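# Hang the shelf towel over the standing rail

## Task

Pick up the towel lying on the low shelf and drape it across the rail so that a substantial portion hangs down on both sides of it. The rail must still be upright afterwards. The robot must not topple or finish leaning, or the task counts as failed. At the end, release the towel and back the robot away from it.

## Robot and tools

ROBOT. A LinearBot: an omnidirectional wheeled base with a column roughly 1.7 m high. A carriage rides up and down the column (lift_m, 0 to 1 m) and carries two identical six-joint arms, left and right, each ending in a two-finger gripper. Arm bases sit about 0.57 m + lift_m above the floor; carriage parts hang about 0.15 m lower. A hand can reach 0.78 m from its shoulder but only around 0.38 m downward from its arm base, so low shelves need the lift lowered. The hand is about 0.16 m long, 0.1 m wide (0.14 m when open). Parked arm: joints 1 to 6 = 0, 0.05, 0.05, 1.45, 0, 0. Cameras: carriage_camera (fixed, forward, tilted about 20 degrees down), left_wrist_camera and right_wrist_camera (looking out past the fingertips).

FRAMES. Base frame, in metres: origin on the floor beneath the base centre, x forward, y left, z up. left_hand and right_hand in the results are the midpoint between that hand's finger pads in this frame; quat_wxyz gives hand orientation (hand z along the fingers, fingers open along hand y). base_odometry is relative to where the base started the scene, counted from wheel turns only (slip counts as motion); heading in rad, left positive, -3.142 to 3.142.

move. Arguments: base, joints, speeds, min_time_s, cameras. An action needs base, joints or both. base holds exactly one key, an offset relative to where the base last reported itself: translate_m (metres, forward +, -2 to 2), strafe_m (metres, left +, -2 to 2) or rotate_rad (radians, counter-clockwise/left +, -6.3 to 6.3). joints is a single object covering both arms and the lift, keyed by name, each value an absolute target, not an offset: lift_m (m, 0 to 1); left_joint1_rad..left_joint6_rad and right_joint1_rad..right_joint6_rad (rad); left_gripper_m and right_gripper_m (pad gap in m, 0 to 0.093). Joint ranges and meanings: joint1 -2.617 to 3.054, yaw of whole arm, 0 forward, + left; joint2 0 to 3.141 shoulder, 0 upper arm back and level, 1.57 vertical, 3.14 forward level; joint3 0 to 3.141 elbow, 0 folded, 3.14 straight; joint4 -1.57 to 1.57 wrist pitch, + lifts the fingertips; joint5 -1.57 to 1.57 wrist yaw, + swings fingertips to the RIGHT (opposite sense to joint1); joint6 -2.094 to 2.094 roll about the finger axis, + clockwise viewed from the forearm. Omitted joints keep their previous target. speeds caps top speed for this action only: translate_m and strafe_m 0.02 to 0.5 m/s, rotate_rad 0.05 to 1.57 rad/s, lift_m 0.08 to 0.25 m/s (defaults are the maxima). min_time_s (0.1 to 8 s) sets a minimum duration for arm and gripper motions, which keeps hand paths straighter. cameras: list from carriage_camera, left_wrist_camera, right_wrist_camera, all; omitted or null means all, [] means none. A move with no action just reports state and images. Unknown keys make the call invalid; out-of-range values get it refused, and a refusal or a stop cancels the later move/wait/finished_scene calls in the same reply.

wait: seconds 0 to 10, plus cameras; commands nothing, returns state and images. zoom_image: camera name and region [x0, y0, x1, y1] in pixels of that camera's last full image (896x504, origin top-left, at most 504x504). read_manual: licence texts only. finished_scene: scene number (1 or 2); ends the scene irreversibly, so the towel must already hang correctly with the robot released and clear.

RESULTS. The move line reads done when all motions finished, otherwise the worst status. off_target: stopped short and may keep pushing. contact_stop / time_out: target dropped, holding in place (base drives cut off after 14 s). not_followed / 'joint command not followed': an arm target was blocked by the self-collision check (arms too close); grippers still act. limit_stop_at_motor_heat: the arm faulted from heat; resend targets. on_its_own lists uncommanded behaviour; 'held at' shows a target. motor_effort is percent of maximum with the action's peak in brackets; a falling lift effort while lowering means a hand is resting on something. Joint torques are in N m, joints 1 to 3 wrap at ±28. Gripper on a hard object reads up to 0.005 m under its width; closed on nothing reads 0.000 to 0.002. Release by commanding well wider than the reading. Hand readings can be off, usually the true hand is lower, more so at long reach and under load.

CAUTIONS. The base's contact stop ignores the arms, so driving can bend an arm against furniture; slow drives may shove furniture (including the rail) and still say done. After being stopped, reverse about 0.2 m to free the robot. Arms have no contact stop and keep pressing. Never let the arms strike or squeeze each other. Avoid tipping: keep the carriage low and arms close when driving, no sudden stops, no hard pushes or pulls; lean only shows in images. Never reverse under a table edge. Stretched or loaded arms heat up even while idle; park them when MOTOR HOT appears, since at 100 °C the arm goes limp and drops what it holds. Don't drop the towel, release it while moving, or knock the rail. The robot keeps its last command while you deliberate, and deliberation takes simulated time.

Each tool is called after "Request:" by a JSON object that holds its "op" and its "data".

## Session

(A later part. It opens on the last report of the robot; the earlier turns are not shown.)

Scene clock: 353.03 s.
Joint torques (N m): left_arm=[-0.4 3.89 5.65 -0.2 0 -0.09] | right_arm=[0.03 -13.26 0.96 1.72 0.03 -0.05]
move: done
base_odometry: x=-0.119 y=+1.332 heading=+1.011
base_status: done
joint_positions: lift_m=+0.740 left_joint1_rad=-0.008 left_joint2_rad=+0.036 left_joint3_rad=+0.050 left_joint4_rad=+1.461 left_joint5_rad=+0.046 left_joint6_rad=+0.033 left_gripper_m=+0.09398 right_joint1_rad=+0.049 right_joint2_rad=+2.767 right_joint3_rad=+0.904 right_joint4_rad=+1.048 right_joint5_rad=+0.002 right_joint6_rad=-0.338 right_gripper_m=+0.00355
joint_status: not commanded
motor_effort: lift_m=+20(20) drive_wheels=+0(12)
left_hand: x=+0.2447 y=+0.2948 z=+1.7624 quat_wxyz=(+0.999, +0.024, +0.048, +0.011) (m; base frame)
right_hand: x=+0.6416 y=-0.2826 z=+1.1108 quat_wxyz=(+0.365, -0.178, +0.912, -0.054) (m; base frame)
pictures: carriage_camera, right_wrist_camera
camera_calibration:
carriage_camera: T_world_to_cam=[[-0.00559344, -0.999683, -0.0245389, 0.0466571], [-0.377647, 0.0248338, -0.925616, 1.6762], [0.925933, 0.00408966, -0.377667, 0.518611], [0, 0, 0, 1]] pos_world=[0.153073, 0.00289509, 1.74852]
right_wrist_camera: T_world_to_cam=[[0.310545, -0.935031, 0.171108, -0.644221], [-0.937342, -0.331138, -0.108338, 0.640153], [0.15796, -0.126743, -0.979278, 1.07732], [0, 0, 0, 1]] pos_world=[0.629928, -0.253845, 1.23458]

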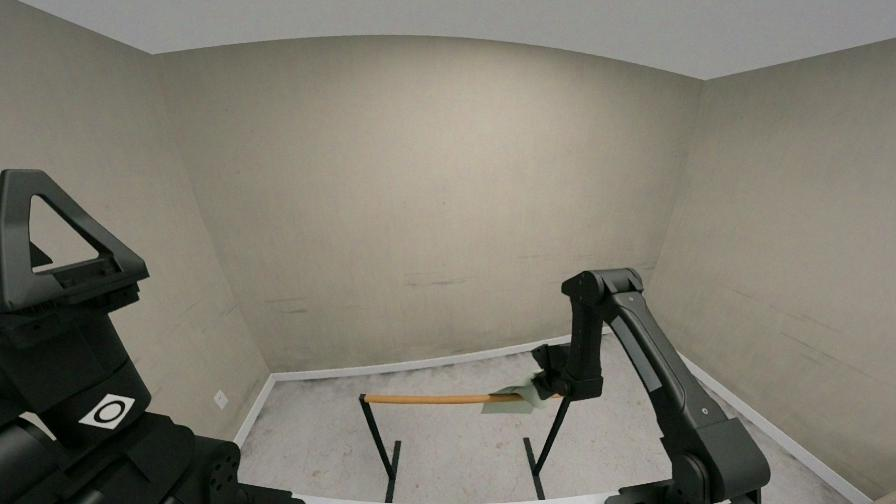

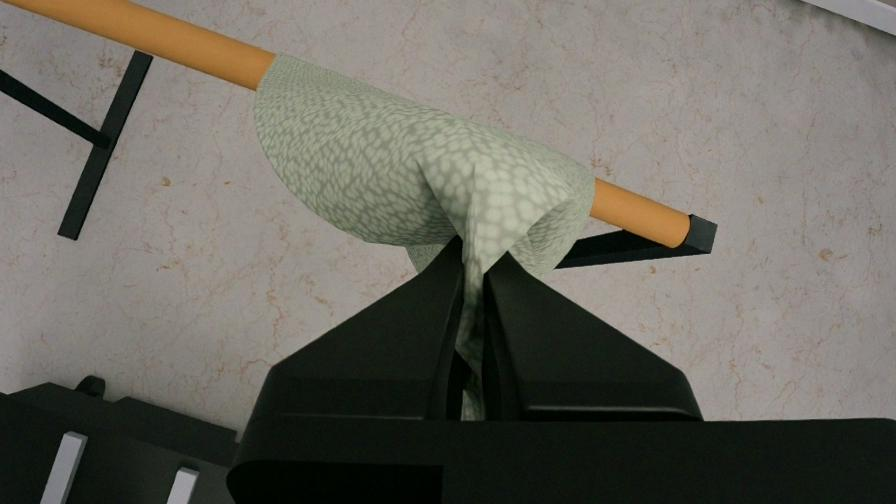

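Request:
{"op": "move", "data": {"base": {"translate_m": -0.09}, "joints": {"lift_m": 0.66}, "speeds": {"translate_m": 0.08, "lift_m": 0.08}, "cameras": []}}

Request:
{"op": "move", "data": {"base": {"translate_m": -0.05}, "joints": {"lift_m": 0.54}, "speeds": {"translate_m": 0.05, "lift_m": 0.08}, "cameras": ["carriage_camera", "right_wrist_camera"]}}

Request:
{"op": "zoom_image", "data": {"camera": "carriage_camera", "region": [440, 320, 640, 460]}}

Scene clock: 368.97 s.
Joint torques (N m): left_arm=[-0.27 3.79 5.78 -0.2 -0.01 -0.08] | right_arm=[0.09 -13.2 0.98 1.67 0.02 -0.05]
move: done
base_odometry: x=-0.166 y=+1.256 heading=+1.011
base_status: done
joint_positions: lift_m=+0.660 left_joint1_rad=-0.008 left_joint2_rad=+0.036 left_joint3_rad=+0.050 left_joint4_rad=+1.461 left_joint5_rad=+0.046 left_joint6_rad=+0.033 left_gripper_m=+0.09398 right_joint1_rad=+0.049 right_joint2_rad=+2.764 right_joint3_rad=+0.903 right_joint4_rad=+1.053 right_joint5_rad=+0.002 right_joint6_rad=-0.338 right_gripper_m=+0.00355
joint_status: all done
motor_effort: lift_m=+20(20) drive_wheels=+1(10)
left_hand: x=+0.2447 y=+0.2948 z=+1.6824 quat_wxyz=(+0.999, +0.024, +0.048, +0.011) (m; base frame)
right_hand: x=+0.6429 y=-0.2826 z=+1.0325 quat_wxyz=(+0.368, -0.178, +0.911, -0.054) (m; base frame)
pictures: none
No camera images: "cameras" was empty.

Scene clock: 370.83 s.
Joint torques (N m): left_arm=[-0.35 3.96 5.63 -0.22 0.01 -0.09] | right_arm=[0.09 -12.9 0.98 1.7 0.04 -0.04]
move: done
base_odometry: x=-0.193 y=+1.213 heading=+1.011
base_status: done
joint_positions: lift_m=+0.540 left_joint1_rad=-0.008 left_joint2_rad=+0.036 left_joint3_rad=+0.050 left_joint4_rad=+1.461 left_joint5_rad=+0.046 left_joint6_rad=+0.033 left_gripper_m=+0.09398 right_joint1_rad=+0.049 right_joint2_rad=+2.762 right_joint3_rad=+0.903 right_joint4_rad=+1.057 right_joint5_rad=+0.002 right_joint6_rad=-0.338 right_gripper_m=+0.00355
joint_status: all done
motor_effort: lift_m=+20(20) drive_wheels=-1(10)
left_hand: x=+0.2447 y=+0.2948 z=+1.5624 quat_wxyz=(+0.999, +0.024, +0.048, +0.011) (m; base frame)
right_hand: x=+0.6442 y=-0.2825 z=+0.9139 quat_wxyz=(+0.371, -0.178, +0.910, -0.055) (m; base frame)
pictures: carriage_camera, right_wrist_camera
camera_calibration:
carriage_camera: T_world_to_cam=[[-0.00559344, -0.999683, -0.0245389, 0.0417498], [-0.377647, 0.0248338, -0.925616, 1.49109], [0.925933, 0.00408966, -0.377667, 0.443086], [0, 0, 0, 1]] pos_world=[0.153073, 0.00289509, 1.54854]
right_wrist_camera: T_world_to_cam=[[0.308506, -0.935131, 0.174222, -0.612753], [-0.935996, -0.331072, -0.119594, 0.630689], [0.169516, -0.126176, -0.977417, 0.875047], [0, 0, 0, 1]] pos_world=[0.631025, -0.253791, 1.03747]

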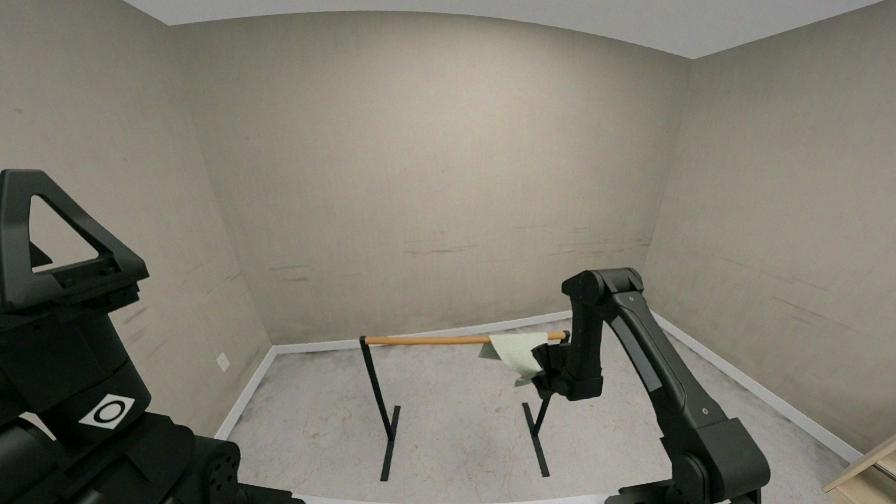

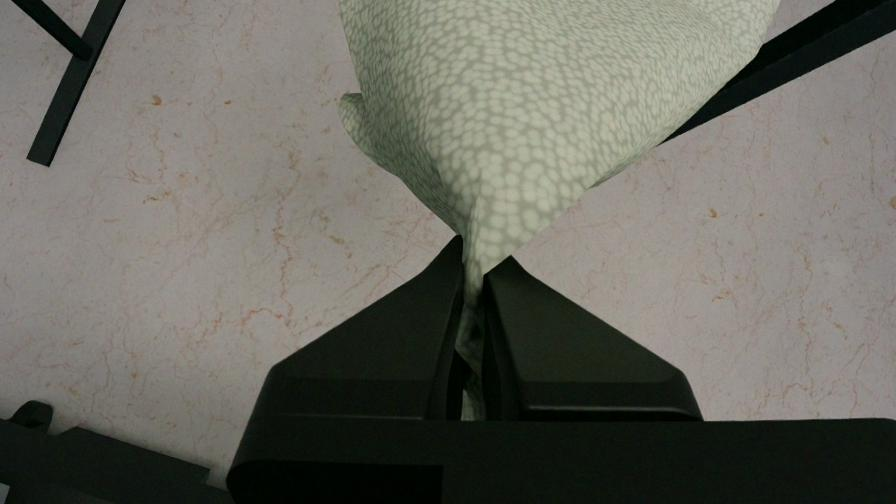

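Scaled by 2.520 from the camera's 896x504 image, which has a finer 1280x720 frame.

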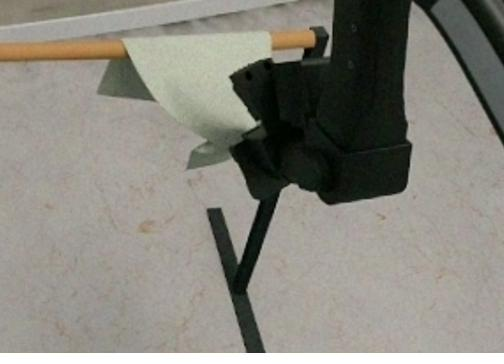

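Request:
{"op": "move", "data": {"base": {"translate_m": 0.02}, "joints": {"lift_m": 0.42}, "speeds": {"translate_m": 0.03, "lift_m": 0.08}, "cameras": []}}

Request:
{"op": "move", "data": {"base": {"translate_m": 0.05}, "joints": {"lift_m": 0.36}, "speeds": {"translate_m": 0.06, "lift_m": 0.08}, "cameras": ["carriage_camera", "right_wrist_camera"]}}

Request:
{"op": "zoom_image", "data": {"camera": "carriage_camera", "region": [440, 300, 640, 440]}}

Scene clock: 378.23 s.
Joint torques (N m): left_arm=[-0.4 3.96 5.74 -0.25 0 -0.08] | right_arm=[0.09 -13 1.07 1.62 0.03 -0.05]
move: done
base_odometry: x=-0.182 y=+1.230 heading=+1.011
base_status: done
joint_positions: lift_m=+0.420 left_joint1_rad=-0.008 left_joint2_rad=+0.036 left_joint3_rad=+0.050 left_joint4_rad=+1.461 left_joint5_rad=+0.046 left_joint6_rad=+0.033 left_gripper_m=+0.09398 right_joint1_rad=+0.049 right_joint2_rad=+2.762 right_joint3_rad=+0.902 right_joint4_rad=+1.058 right_joint5_rad=+0.002 right_joint6_rad=-0.338 right_gripper_m=+0.00355
joint_status: all done
motor_effort: lift_m=+20(20) drive_wheels=+2(8)
left_hand: x=+0.2447 y=+0.2948 z=+1.4424 quat_wxyz=(+0.999, +0.024, +0.048, +0.011) (m; base frame)
right_hand: x=+0.6443 y=-0.2825 z=+0.7943 quat_wxyz=(+0.371, -0.178, +0.910, -0.055) (m; base frame)
pictures: none
No camera images: "cameras" was empty.

Scene clock: 379.60 s.
Joint torques (N m): left_arm=[-0.31 3.89 5.68 -0.23 -0.01 -0.1] | right_arm=[0.12 -12.89 1.1 1.6 0.03 -0.05]
move: done
base_odometry: x=-0.156 y=+1.273 heading=+1.011
base_status: done
joint_positions: lift_m=+0.360 left_joint1_rad=-0.008 left_joint2_rad=+0.036 left_joint3_rad=+0.050 left_joint4_rad=+1.461 left_joint5_rad=+0.046 left_joint6_rad=+0.033 left_gripper_m=+0.09398 right_joint1_rad=+0.049 right_joint2_rad=+2.761 right_joint3_rad=+0.903 right_joint4_rad=+1.061 right_joint5_rad=+0.002 right_joint6_rad=-0.338 right_gripper_m=+0.00355
joint_status: all done
motor_effort: lift_m=+20(21) drive_wheels=+2(9)
left_hand: x=+0.2447 y=+0.2948 z=+1.3824 quat_wxyz=(+0.999, +0.024, +0.048, +0.011) (m; base frame)
right_hand: x=+0.6454 y=-0.2824 z=+0.7351 quat_wxyz=(+0.373, -0.177, +0.909, -0.055) (m; base frame)
pictures: carriage_camera, right_wrist_camera
camera_calibration:
carriage_camera: T_world_to_cam=[[-0.00559344, -0.999683, -0.0245389, 0.0373314], [-0.377647, 0.0248338, -0.925616, 1.32443], [0.925933, 0.00408966, -0.377667, 0.375084], [0, 0, 0, 1]] pos_world=[0.153073, 0.00289509, 1.36848]
right_wrist_camera: T_world_to_cam=[[0.307506, -0.93518, 0.17572, -0.582412], [-0.935297, -0.331038, -0.125034, 0.614056], [0.1751, -0.125902, -0.976468, 0.695934], [0, 0, 0, 1]] pos_world=[0.631562, -0.253765, 0.858676]

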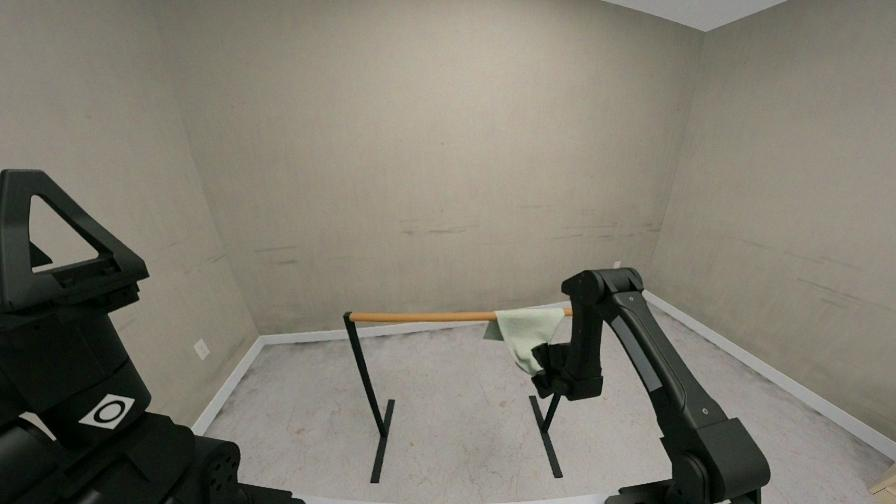

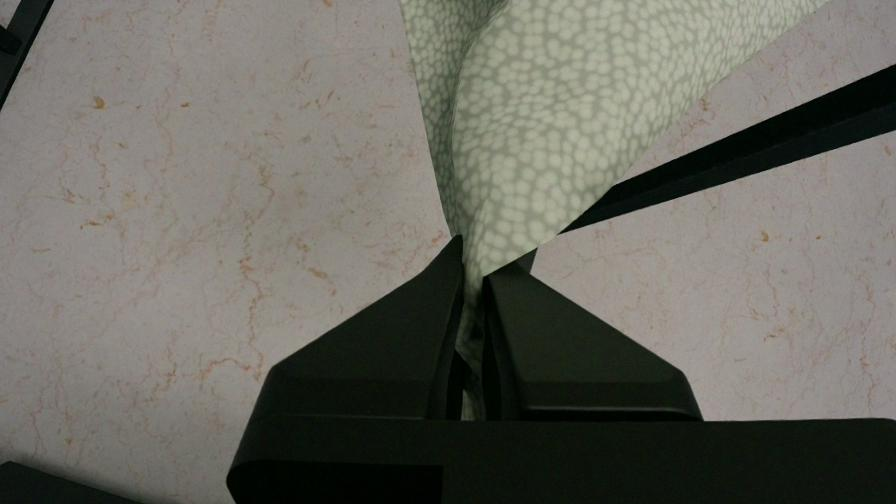

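Scaled by 2.520 from the camera's 896x504 image, which has a finer 1280x720 frame.

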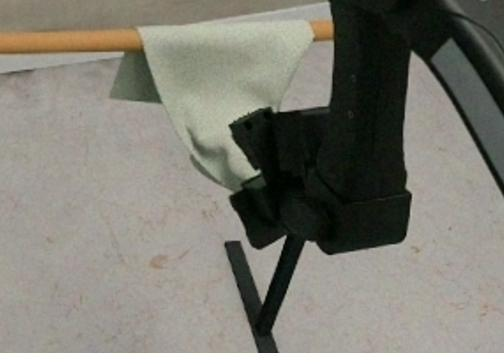

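Request:
{"op": "move", "data": {"base": {"translate_m": 0.04}, "joints": {"lift_m": 0.32}, "speeds": {"translate_m": 0.05, "lift_m": 0.08}}}

Scene clock: 393.73 s.
Joint torques (N m): left_arm=[-0.28 3.86 5.71 -0.21 0.01 -0.08] | right_arm=[0.17 -12.75 1.11 1.61 0.04 -0.04]
move: done
base_odometry: x=-0.135 y=+1.306 heading=+1.011
base_status: done
joint_positions: lift_m=+0.320 left_joint1_rad=-0.008 left_joint2_rad=+0.036 left_joint3_rad=+0.050 left_joint4_rad=+1.461 left_joint5_rad=+0.046 left_joint6_rad=+0.033 left_gripper_m=+0.09398 right_joint1_rad=+0.049 right_joint2_rad=+2.761 right_joint3_rad=+0.902 right_joint4_rad=+1.060 right_joint5_rad=+0.002 right_joint6_rad=-0.338 right_gripper_m=+0.00355
joint_status: all done
motor_effort: lift_m=+20(20) drive_wheels=-2(9)
left_hand: x=+0.2447 y=+0.2948 z=+1.3424 quat_wxyz=(+0.999, +0.024, +0.048, +0.011) (m; base frame)
right_hand: x=+0.6451 y=-0.2824 z=+0.6951 quat_wxyz=(+0.373, -0.178, +0.909, -0.055) (m; base frame)
pictures: carriage_camera, left_wrist_camera, right_wrist_camera
camera_calibration:
carriage_camera: T_world_to_cam=[[-0.00559344, -0.999683, -0.0245389, 0.0363514], [-0.377647, 0.0248338, -0.925616, 1.28746], [0.925933, 0.00408966, -0.377667, 0.360001], [0, 0, 0, 1]] pos_world=[0.153073, 0.00289509, 1.32855]
left_wrist_camera: T_world_to_cam=[[0.0411106, -0.996601, -0.071383, 0.378249], [0.745805, 0.0781505, -0.661564, 0.684493], [0.664895, -0.0260405, 0.746483, -1.03626], [0, 0, 0, 1]] pos_world=[0.162954, 0.296485, 1.25339]
right_wrist_camera: T_world_to_cam=[[0.307958, -0.935137, 0.175162, -0.575118], [-0.935353, -0.33126, -0.124024, 0.608022], [0.174004, -0.125644, -0.976697, 0.657845], [0, 0, 0, 1]] pos_world=[0.63136, -0.253746, 0.818663]

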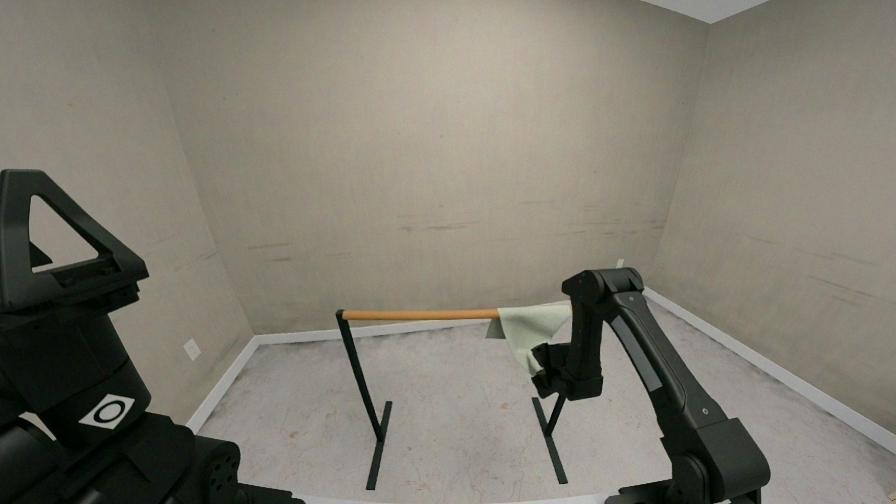

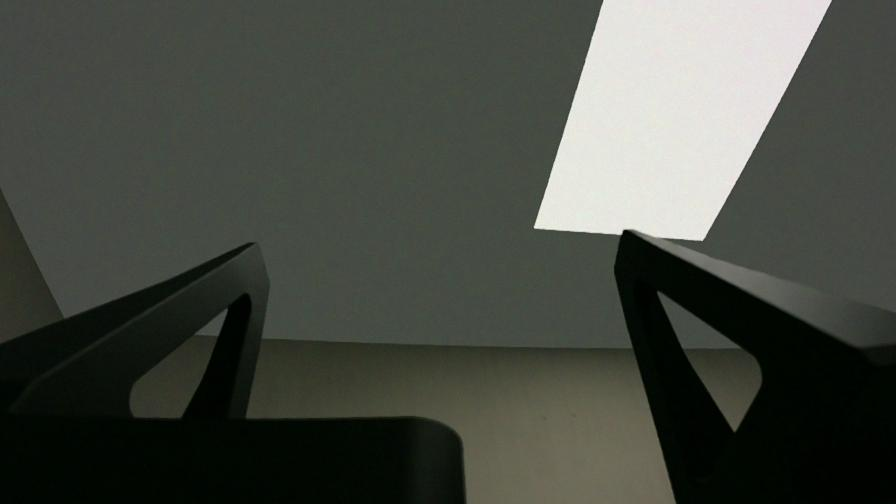

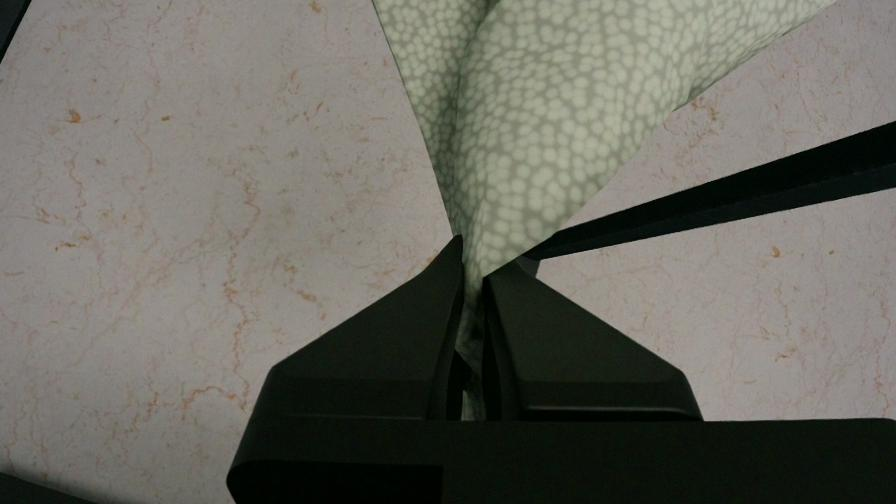

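Request:
{"op": "zoom_image", "data": {"camera": "carriage_camera", "region": [460, 280, 620, 420]}}

Scaled by 3.150 from the camera's 896x504 image, which has a finer 1280x720 frame.

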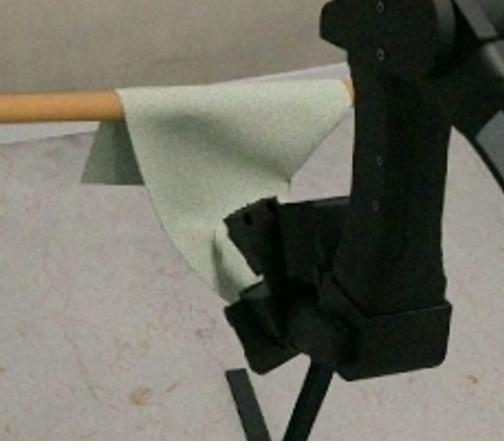

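Request:
{"op": "move", "data": {"joints": {"left_joint1_rad": 0.0, "left_joint2_rad": 2.798, "left_joint3_rad": 2.111, "left_joint4_rad": 0.687, "left_joint5_rad": 1.2, "left_joint6_rad": -0.8}, "min_time_s": 3.5, "cameras": ["left_wrist_camera", "carriage_camera"]}}

Scene clock: 414.43 s.
Joint torques (N m): left_arm=[0.32 -13.31 8.51 1.87 0.19 -0.13] | right_arm=[0.1 -12.82 1.11 1.62 0.03 -0.06]
move: done
base_odometry: x=-0.135 y=+1.306 heading=+1.011
base_status: not commanded
joint_positions: lift_m=+0.320 left_joint1_rad=-0.007 left_joint2_rad=+2.773 left_joint3_rad=+2.089 left_joint4_rad=+0.708 left_joint5_rad=+1.186 left_joint6_rad=-0.789 left_gripper_m=+0.09399 right_joint1_rad=+0.049 right_joint2_rad=+2.761 right_joint3_rad=+0.902 right_joint4_rad=+1.060 right_joint5_rad=+0.002 right_joint6_rad=-0.338 right_gripper_m=+0.00355
joint_status: all done
motor_effort: lift_m=+20(20) drive_wheels=-2(2)
left_hand: x=+0.8524 y=+0.1391 z=+1.0154 quat_wxyz=(+0.396, +0.149, +0.688, -0.590) (m; base frame)
right_hand: x=+0.6451 y=-0.2824 z=+0.6951 quat_wxyz=(+0.373, -0.178, +0.909, -0.055) (m; base frame)
pictures: carriage_camera, left_wrist_camera
camera_calibration:
carriage_camera: T_world_to_cam=[[-0.00559344, -0.999683, -0.0245389, 0.0363514], [-0.377647, 0.0248338, -0.925616, 1.28746], [0.925933, 0.00408966, -0.377667, 0.360001], [0, 0, 0, 1]] pos_world=[0.153073, 0.00289509, 1.32855]
left_wrist_camera: T_world_to_cam=[[-0.694208, -0.246608, 0.67621, -0.0619781], [-0.714911, 0.345273, -0.60802, 1.18067], [-0.0835345, -0.905523, -0.415994, 0.740373], [0, 0, 0, 1]] pos_world=[0.862898, 0.247485, 1.06778]

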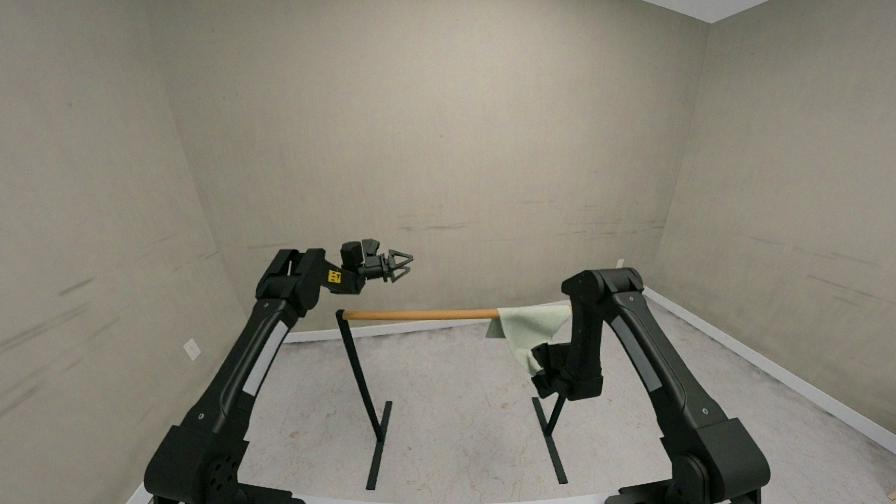

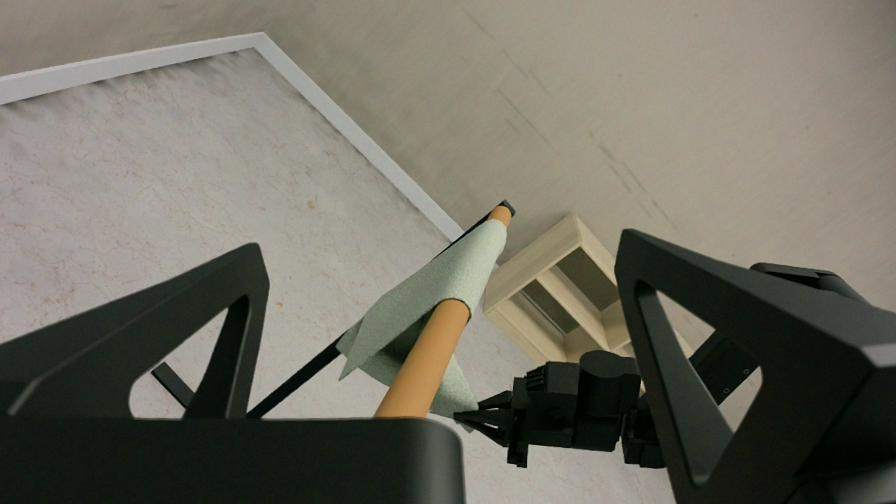

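Request:
{"op": "zoom_image", "data": {"camera": "left_wrist_camera", "region": [300, 170, 560, 450]}}

Scaled by 1.800 from the camera's 896x504 image, which has a finer 1280x720 frame.

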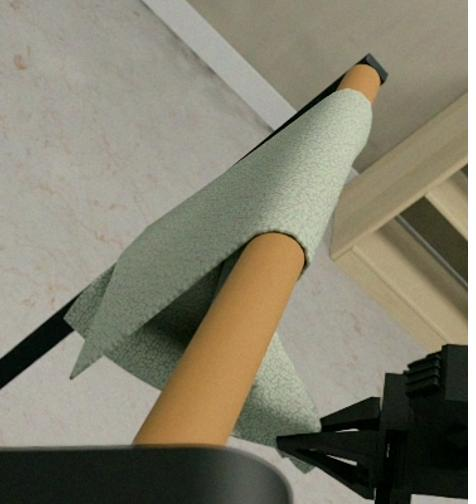

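Request:
{"op": "move", "data": {"base": {"translate_m": 0.045}, "joints": {"lift_m": 0.25, "left_joint2_rad": 2.648, "left_joint3_rad": 2.146, "left_joint4_rad": 0.5}, "speeds": {"translate_m": 0.05, "lift_m": 0.08}, "min_time_s": 1.0, "cameras": ["left_wrist_camera", "carriage_camera"]}}

Request:
{"op": "zoom_image", "data": {"camera": "left_wrist_camera", "region": [300, 170, 560, 450]}}

Request:
{"op": "zoom_image", "data": {"camera": "carriage_camera", "region": [460, 260, 620, 400]}}

Scene clock: 437.47 s.
Joint torques (N m): left_arm=[0.24 -19.56 8.68 1.88 0.21 -0.12] | right_arm=[0.08 -12.81 1.14 1.62 0.04 -0.04]
move: done
base_odometry: x=-0.110 y=+1.344 heading=+1.010
base_status: done
joint_positions: lift_m=+0.250 left_joint1_rad=-0.006 left_joint2_rad=+2.692 left_joint3_rad=+2.127 left_joint4_rad=+0.525 left_joint5_rad=+1.189 left_joint6_rad=-0.791 left_gripper_m=+0.09399 right_joint1_rad=+0.049 right_joint2_rad=+2.760 right_joint3_rad=+0.902 right_joint4_rad=+1.062 right_joint5_rad=+0.002 right_joint6_rad=-0.338 right_gripper_m=+0.00355
joint_status: all done
motor_effort: lift_m=+20(20) drive_wheels=-6(9)
left_hand: x=+0.8546 y=+0.1393 z=+0.9837 quat_wxyz=(+0.372, +0.130, +0.700, -0.595) (m; base frame)
right_hand: x=+0.6455 y=-0.2824 z=+0.6256 quat_wxyz=(+0.374, -0.178, +0.909, -0.055) (m; base frame)
pictures: carriage_camera, left_wrist_camera
camera_calibration:
carriage_camera: T_world_to_cam=[[-0.00559344, -0.999683, -0.0245389, 0.0346345], [-0.377647, 0.0248338, -0.925616, 1.2227], [0.925933, 0.00408966, -0.377667, 0.333577], [0, 0, 0, 1]] pos_world=[0.153073, 0.00289509, 1.25858]
left_wrist_camera: T_world_to_cam=[[-0.647933, -0.244877, 0.721261, -0.122981], [-0.75323, 0.346785, -0.558914, 1.1471], [-0.113258, -0.905414, -0.409142, 0.746241], [0, 0, 0, 1]] pos_world=[0.868867, 0.247743, 1.03515]

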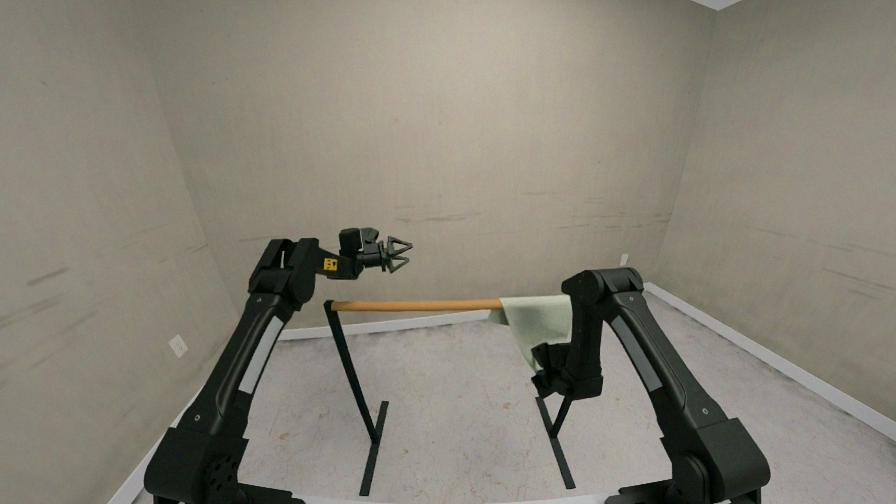

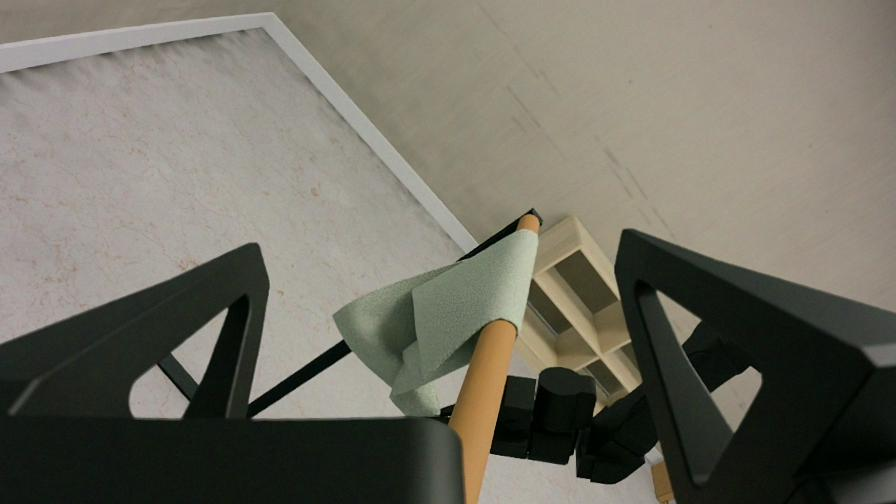

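Scaled by 1.800 from the camera's 896x504 image, which has a finer 1280x720 frame.

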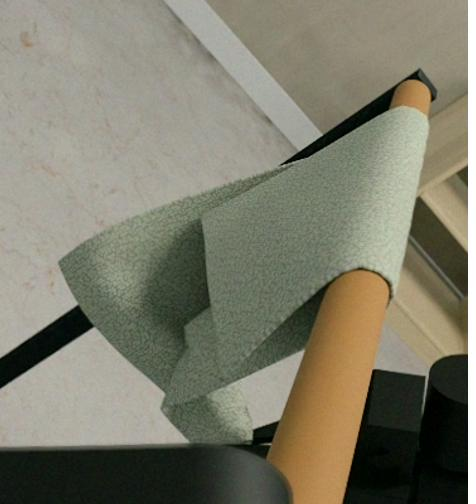

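Scaled by 3.150 from the camera's 896x504 image, which has a finer 1280x720 frame.

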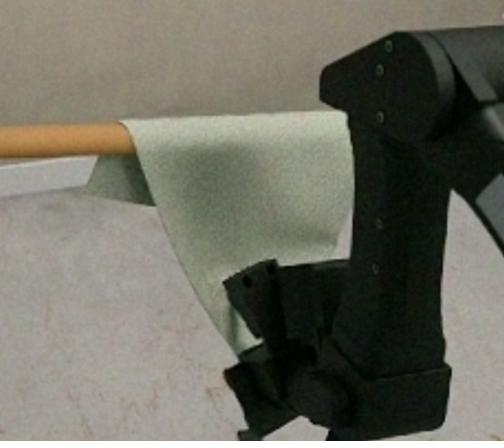

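Request:
{"op": "move", "data": {"cameras": ["right_wrist_camera"]}}

Scene clock: 453.60 s.
Joint torques (N m): left_arm=[0.2 -19.67 8.68 1.87 0.19 -0.12] | right_arm=[0.09 -12.72 1.16 1.61 0.01 -0.04]
base_odometry: x=-0.110 y=+1.344 heading=+1.010
base_status: done
joint_positions: lift_m=+0.250 left_joint1_rad=-0.006 left_joint2_rad=+2.692 left_joint3_rad=+2.127 left_joint4_rad=+0.523 left_joint5_rad=+1.189 left_joint6_rad=-0.791 left_gripper_m=+0.09399 right_joint1_rad=+0.049 right_joint2_rad=+2.760 right_joint3_rad=+0.902 right_joint4_rad=+1.062 right_joint5_rad=+0.002 right_joint6_rad=-0.338 right_gripper_m=+0.00354
joint_status: all done
motor_effort: lift_m=+19(20) drive_wheels=-6(9)
left_hand: x=+0.8546 y=+0.1393 z=+0.9834 quat_wxyz=(+0.371, +0.129, +0.701, -0.595) (m; base frame)
right_hand: x=+0.6455 y=-0.2824 z=+0.6256 quat_wxyz=(+0.374, -0.178, +0.909, -0.055) (m; base frame)
pictures: right_wrist_camera
camera_calibration:
right_wrist_camera: T_world_to_cam=[[0.307557, -0.935156, 0.175761, -0.563189], [-0.935067, -0.331246, -0.126199, 0.601023], [0.176236, -0.125534, -0.97631, 0.588252], [0, 0, 0, 1]] pos_world=[0.631538, -0.253738, 0.749152]

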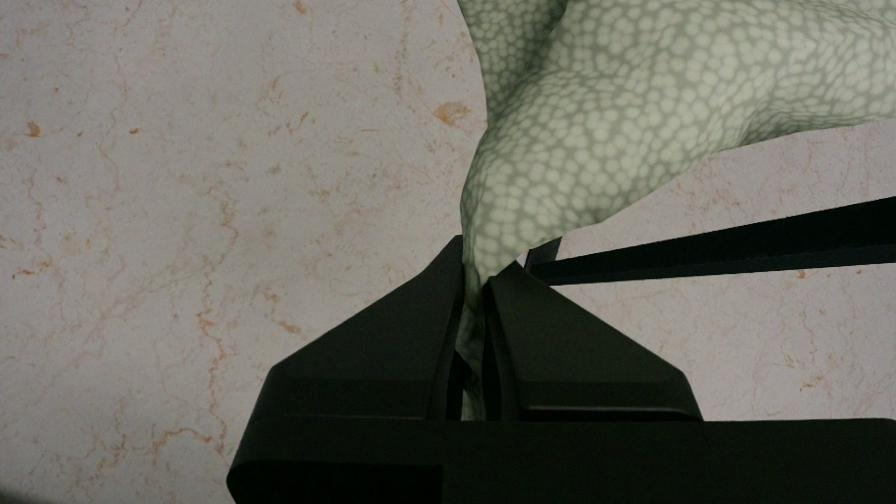

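Request:
{"op": "move", "data": {"joints": {"left_joint1_rad": -0.3, "left_joint2_rad": 2.69, "left_joint3_rad": 2.257, "left_joint4_rad": 0.447, "left_joint5_rad": 1.2, "left_joint6_rad": -1.0}, "min_time_s": 1.5, "cameras": ["left_wrist_camera"]}}

Request:
{"op": "zoom_image", "data": {"camera": "left_wrist_camera", "region": [250, 100, 650, 430]}}

Scene clock: 471.73 s.
Joint torques (N m): left_arm=[-0.59 -15.97 9.1 1.87 0.15 -0.12] | right_arm=[0.09 -12.78 1.1 1.6 0.02 -0.04]
move: done
base_odometry: x=-0.110 y=+1.344 heading=+1.010
base_status: not commanded
joint_positions: lift_m=+0.250 left_joint1_rad=-0.297 left_joint2_rad=+2.692 left_joint3_rad=+2.234 left_joint4_rad=+0.472 left_joint5_rad=+1.189 left_joint6_rad=-0.989 left_gripper_m=+0.09399 right_joint1_rad=+0.049 right_joint2_rad=+2.760 right_joint3_rad=+0.902 right_joint4_rad=+1.062 right_joint5_rad=+0.002 right_joint6_rad=-0.338 right_gripper_m=+0.00354
joint_status: all done
motor_effort: lift_m=+19(20) drive_wheels=-6(6)
left_hand: x=+0.7882 y=-0.0374 z=+1.0170 quat_wxyz=(+0.236, +0.178, +0.683, -0.668) (m; base frame)
right_hand: x=+0.6455 y=-0.2824 z=+0.6256 quat_wxyz=(+0.374, -0.178, +0.909, -0.055) (m; base frame)
pictures: left_wrist_camera
camera_calibration:
left_wrist_camera: T_world_to_cam=[[-0.578646, -0.0245407, 0.81521, -0.375268], [-0.69868, 0.530551, -0.47996, 1.06059], [-0.420732, -0.847298, -0.324147, 0.750463], [0, 0, 0, 1]] pos_world=[0.839611, 0.063958, 1.05822]

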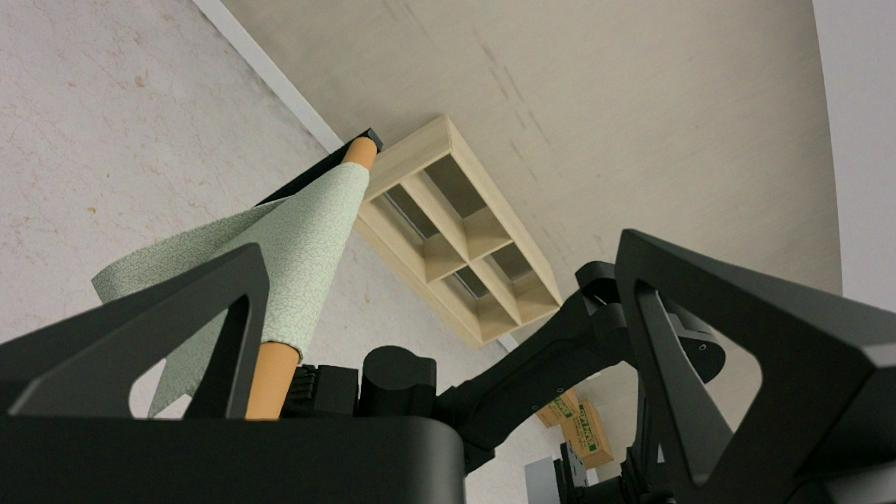

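Scaled by 1.260 from the camera's 896x504 image, which has a finer 1280x720 frame.

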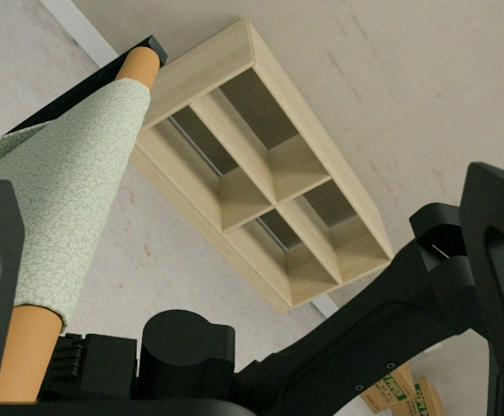

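Request:
{"op": "move", "data": {"joints": {"left_joint6_rad": -0.45}, "min_time_s": 0.6, "cameras": ["left_wrist_camera"]}}

Request:
{"op": "zoom_image", "data": {"camera": "left_wrist_camera", "region": [200, 100, 650, 430]}}

Scene clock: 477.03 s.
Joint torques (N m): left_arm=[-0.69 -15.91 9.11 1.85 0.19 0.07] | right_arm=[0.1 -12.77 1.13 1.6 0.03 -0.05]
move: done
base_odometry: x=-0.110 y=+1.344 heading=+1.010
base_status: not commanded
joint_positions: lift_m=+0.250 left_joint1_rad=-0.297 left_joint2_rad=+2.692 left_joint3_rad=+2.234 left_joint4_rad=+0.469 left_joint5_rad=+1.189 left_joint6_rad=-0.461 left_gripper_m=+0.09399 right_joint1_rad=+0.049 right_joint2_rad=+2.760 right_joint3_rad=+0.902 right_joint4_rad=+1.062 right_joint5_rad=+0.002 right_joint6_rad=-0.338 right_gripper_m=+0.00354
joint_status: all done
motor_effort: lift_m=+19(20) drive_wheels=-6(6)
left_hand: x=+0.7882 y=-0.0374 z=+1.0167 quat_wxyz=(+0.401, +0.349, +0.613, -0.584) (m; base frame)
right_hand: x=+0.6455 y=-0.2824 z=+0.6256 quat_wxyz=(+0.374, -0.178, +0.909, -0.055) (m; base frame)
pictures: left_wrist_camera
camera_calibration:
left_wrist_camera: T_world_to_cam=[[-0.908007, -0.054933, 0.415338, 0.290022], [-0.372956, 0.557614, -0.7416, 1.07073], [-0.19086, -0.828281, -0.526805, 0.775934], [0, 0, 0, 1]] pos_world=[0.810773, 0.0615665, 1.08237]

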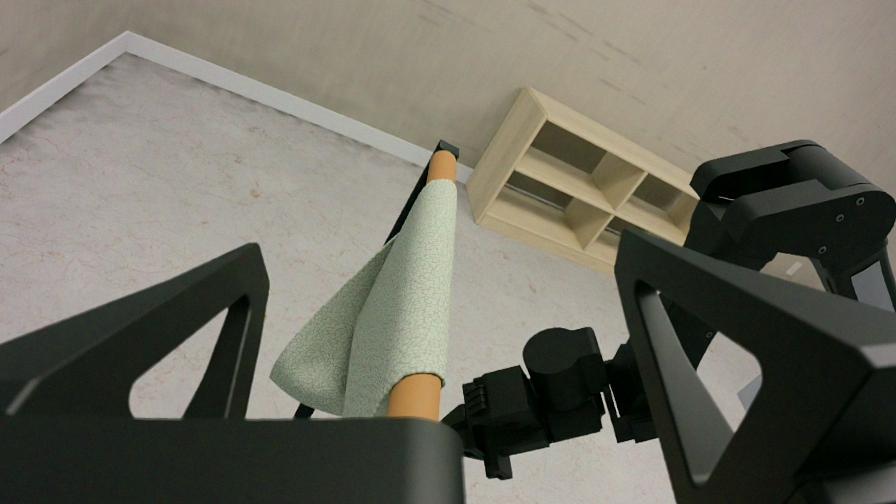

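Scaled by 1.120 from the camera's 896x504 image, which has a finer 1280x720 frame.

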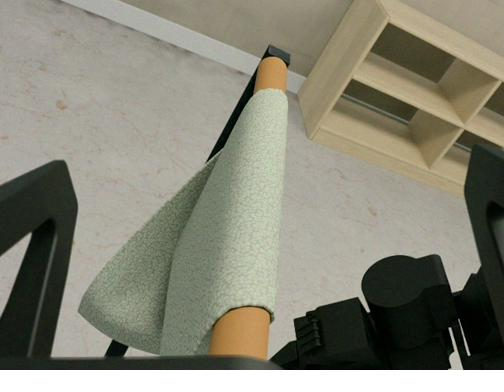

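Request:
{"op": "move", "data": {"joints": {"lift_m": 0.29}, "speeds": {"lift_m": 0.08}, "cameras": ["left_wrist_camera", "carriage_camera"]}}

Request:
{"op": "zoom_image", "data": {"camera": "left_wrist_camera", "region": [200, 100, 650, 430]}}

Request:
{"op": "zoom_image", "data": {"camera": "carriage_camera", "region": [460, 260, 620, 400]}}

Scene clock: 494.67 s.
Joint torques (N m): left_arm=[-0.58 -15.9 8.42 1.96 0.17 0.08] | right_arm=[0.1 -12.46 1.2 1.65 0.03 -0.06]
move: done
base_odometry: x=-0.110 y=+1.344 heading=+1.010
base_status: not commanded
joint_positions: lift_m=+0.290 left_joint1_rad=-0.297 left_joint2_rad=+2.692 left_joint3_rad=+2.241 left_joint4_rad=+0.460 left_joint5_rad=+1.189 left_joint6_rad=-0.459 left_gripper_m=+0.09399 right_joint1_rad=+0.049 right_joint2_rad=+2.759 right_joint3_rad=+0.902 right_joint4_rad=+1.062 right_joint5_rad=+0.002 right_joint6_rad=-0.338 right_gripper_m=+0.00354
joint_status: all done
motor_effort: lift_m=+25(30) drive_wheels=+7(7)
left_hand: x=+0.7885 y=-0.0375 z=+1.0577 quat_wxyz=(+0.401, +0.349, +0.613, -0.584) (m; base frame)
right_hand: x=+0.6455 y=-0.2824 z=+0.6651 quat_wxyz=(+0.374, -0.178, +0.909, -0.055) (m; base frame)
pictures: carriage_camera, left_wrist_camera
camera_calibration:
carriage_camera: T_world_to_cam=[[-0.00559344, -0.999683, -0.0245389, 0.0355996], [-0.377647, 0.0248338, -0.925616, 1.2591], [0.925933, 0.00408966, -0.377667, 0.348431], [0, 0, 0, 1]] pos_world=[0.153073, 0.00289509, 1.29791]
left_wrist_camera: T_world_to_cam=[[-0.908217, -0.0549078, 0.414881, 0.273957], [-0.372408, 0.558313, -0.741349, 1.10062], [-0.190928, -0.827812, -0.527517, 0.798287], [0, 0, 0, 1]] pos_world=[0.811109, 0.0613825, 1.1234]

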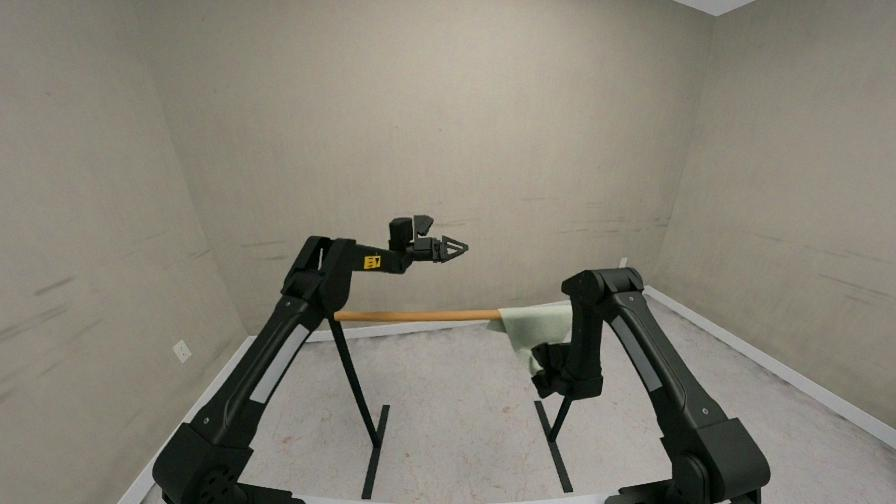

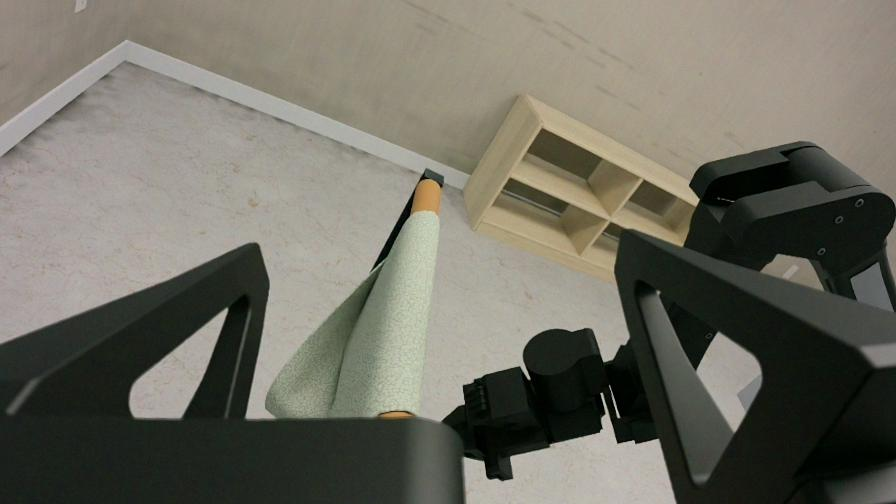

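Scaled by 1.120 from the camera's 896x504 image, which has a finer 1280x720 frame.

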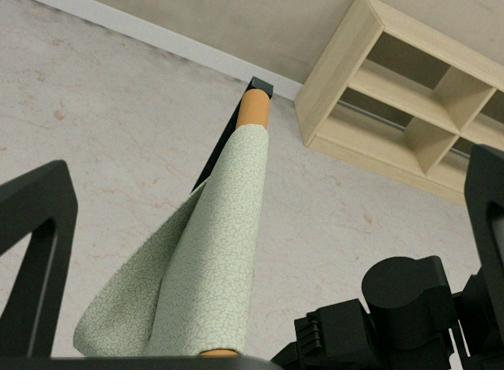

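Scaled by 3.150 from the camera's 896x504 image, which has a finer 1280x720 frame.

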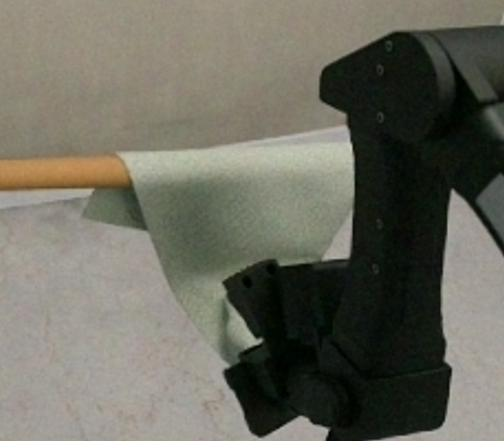

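Request:
{"op": "move", "data": {"joints": {"lift_m": 0.33}, "speeds": {"lift_m": 0.08}, "cameras": ["left_wrist_camera", "carriage_camera"]}}

Request:
{"op": "zoom_image", "data": {"camera": "carriage_camera", "region": [460, 260, 620, 400]}}

Scene clock: 500.40 s.
Joint torques (N m): left_arm=[-0.62 -15.83 8.21 2 0.17 0.08] | right_arm=[0.21 -12.42 1.21 1.6 0.03 -0.05]
move: done
base_odometry: x=-0.110 y=+1.344 heading=+1.010
base_status: not commanded
joint_positions: lift_m=+0.330 left_joint1_rad=-0.297 left_joint2_rad=+2.692 left_joint3_rad=+2.244 left_joint4_rad=+0.455 left_joint5_rad=+1.189 left_joint6_rad=-0.459 left_gripper_m=+0.09399 right_joint1_rad=+0.049 right_joint2_rad=+2.759 right_joint3_rad=+0.902 right_joint4_rad=+1.062 right_joint5_rad=+0.002 right_joint6_rad=-0.338 right_gripper_m=+0.00354
joint_status: all done
motor_effort: lift_m=+25(30) drive_wheels=+7(7)
left_hand: x=+0.7887 y=-0.0376 z=+1.0982 quat_wxyz=(+0.401, +0.349, +0.614, -0.584) (m; base frame)
right_hand: x=+0.6455 y=-0.2824 z=+0.7051 quat_wxyz=(+0.374, -0.178, +0.909, -0.055) (m; base frame)
pictures: carriage_camera, left_wrist_camera
camera_calibration:
carriage_camera: T_world_to_cam=[[-0.00559344, -0.999683, -0.0245389, 0.0365812], [-0.377647, 0.0248338, -0.925616, 1.29613], [0.925933, 0.00408966, -0.377667, 0.363538], [0, 0, 0, 1]] pos_world=[0.153073, 0.00289509, 1.33791]
left_wrist_camera: T_world_to_cam=[[-0.907617, -0.055154, 0.41616, 0.25541], [-0.373479, 0.558749, -0.740481, 1.13063], [-0.191689, -0.827501, -0.527729, 0.820482], [0, 0, 0, 1]] pos_world=[0.811358, 0.0612964, 1.16391]

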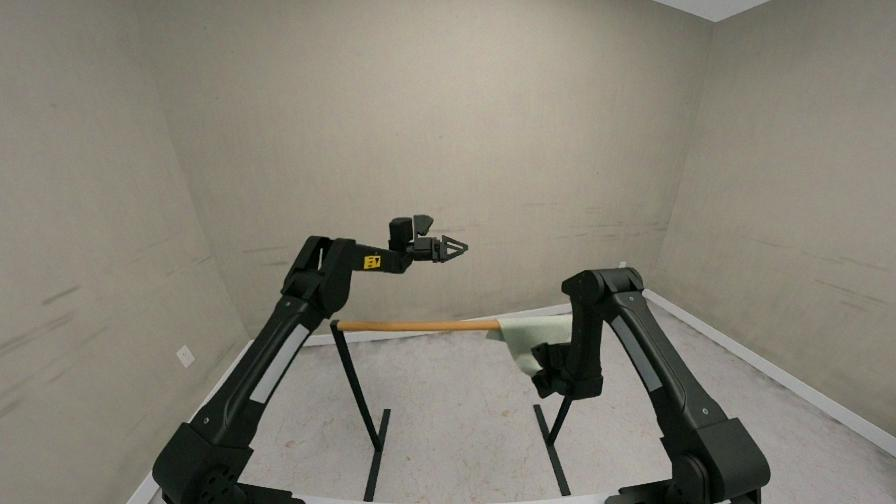

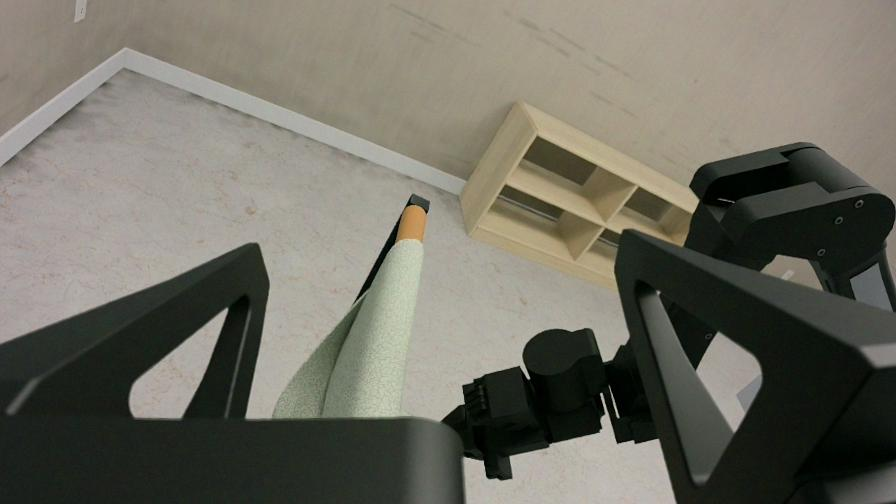

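Scaled by 3.150 from the camera's 896x504 image, which has a finer 1280x720 frame.

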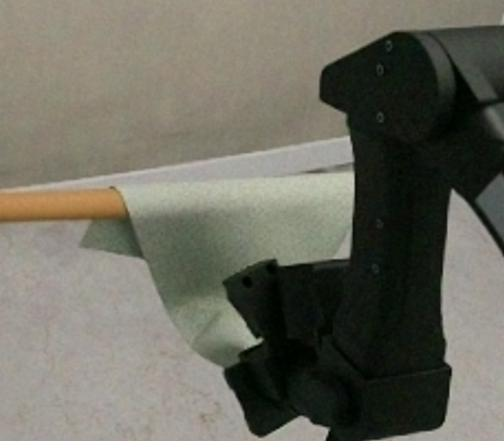

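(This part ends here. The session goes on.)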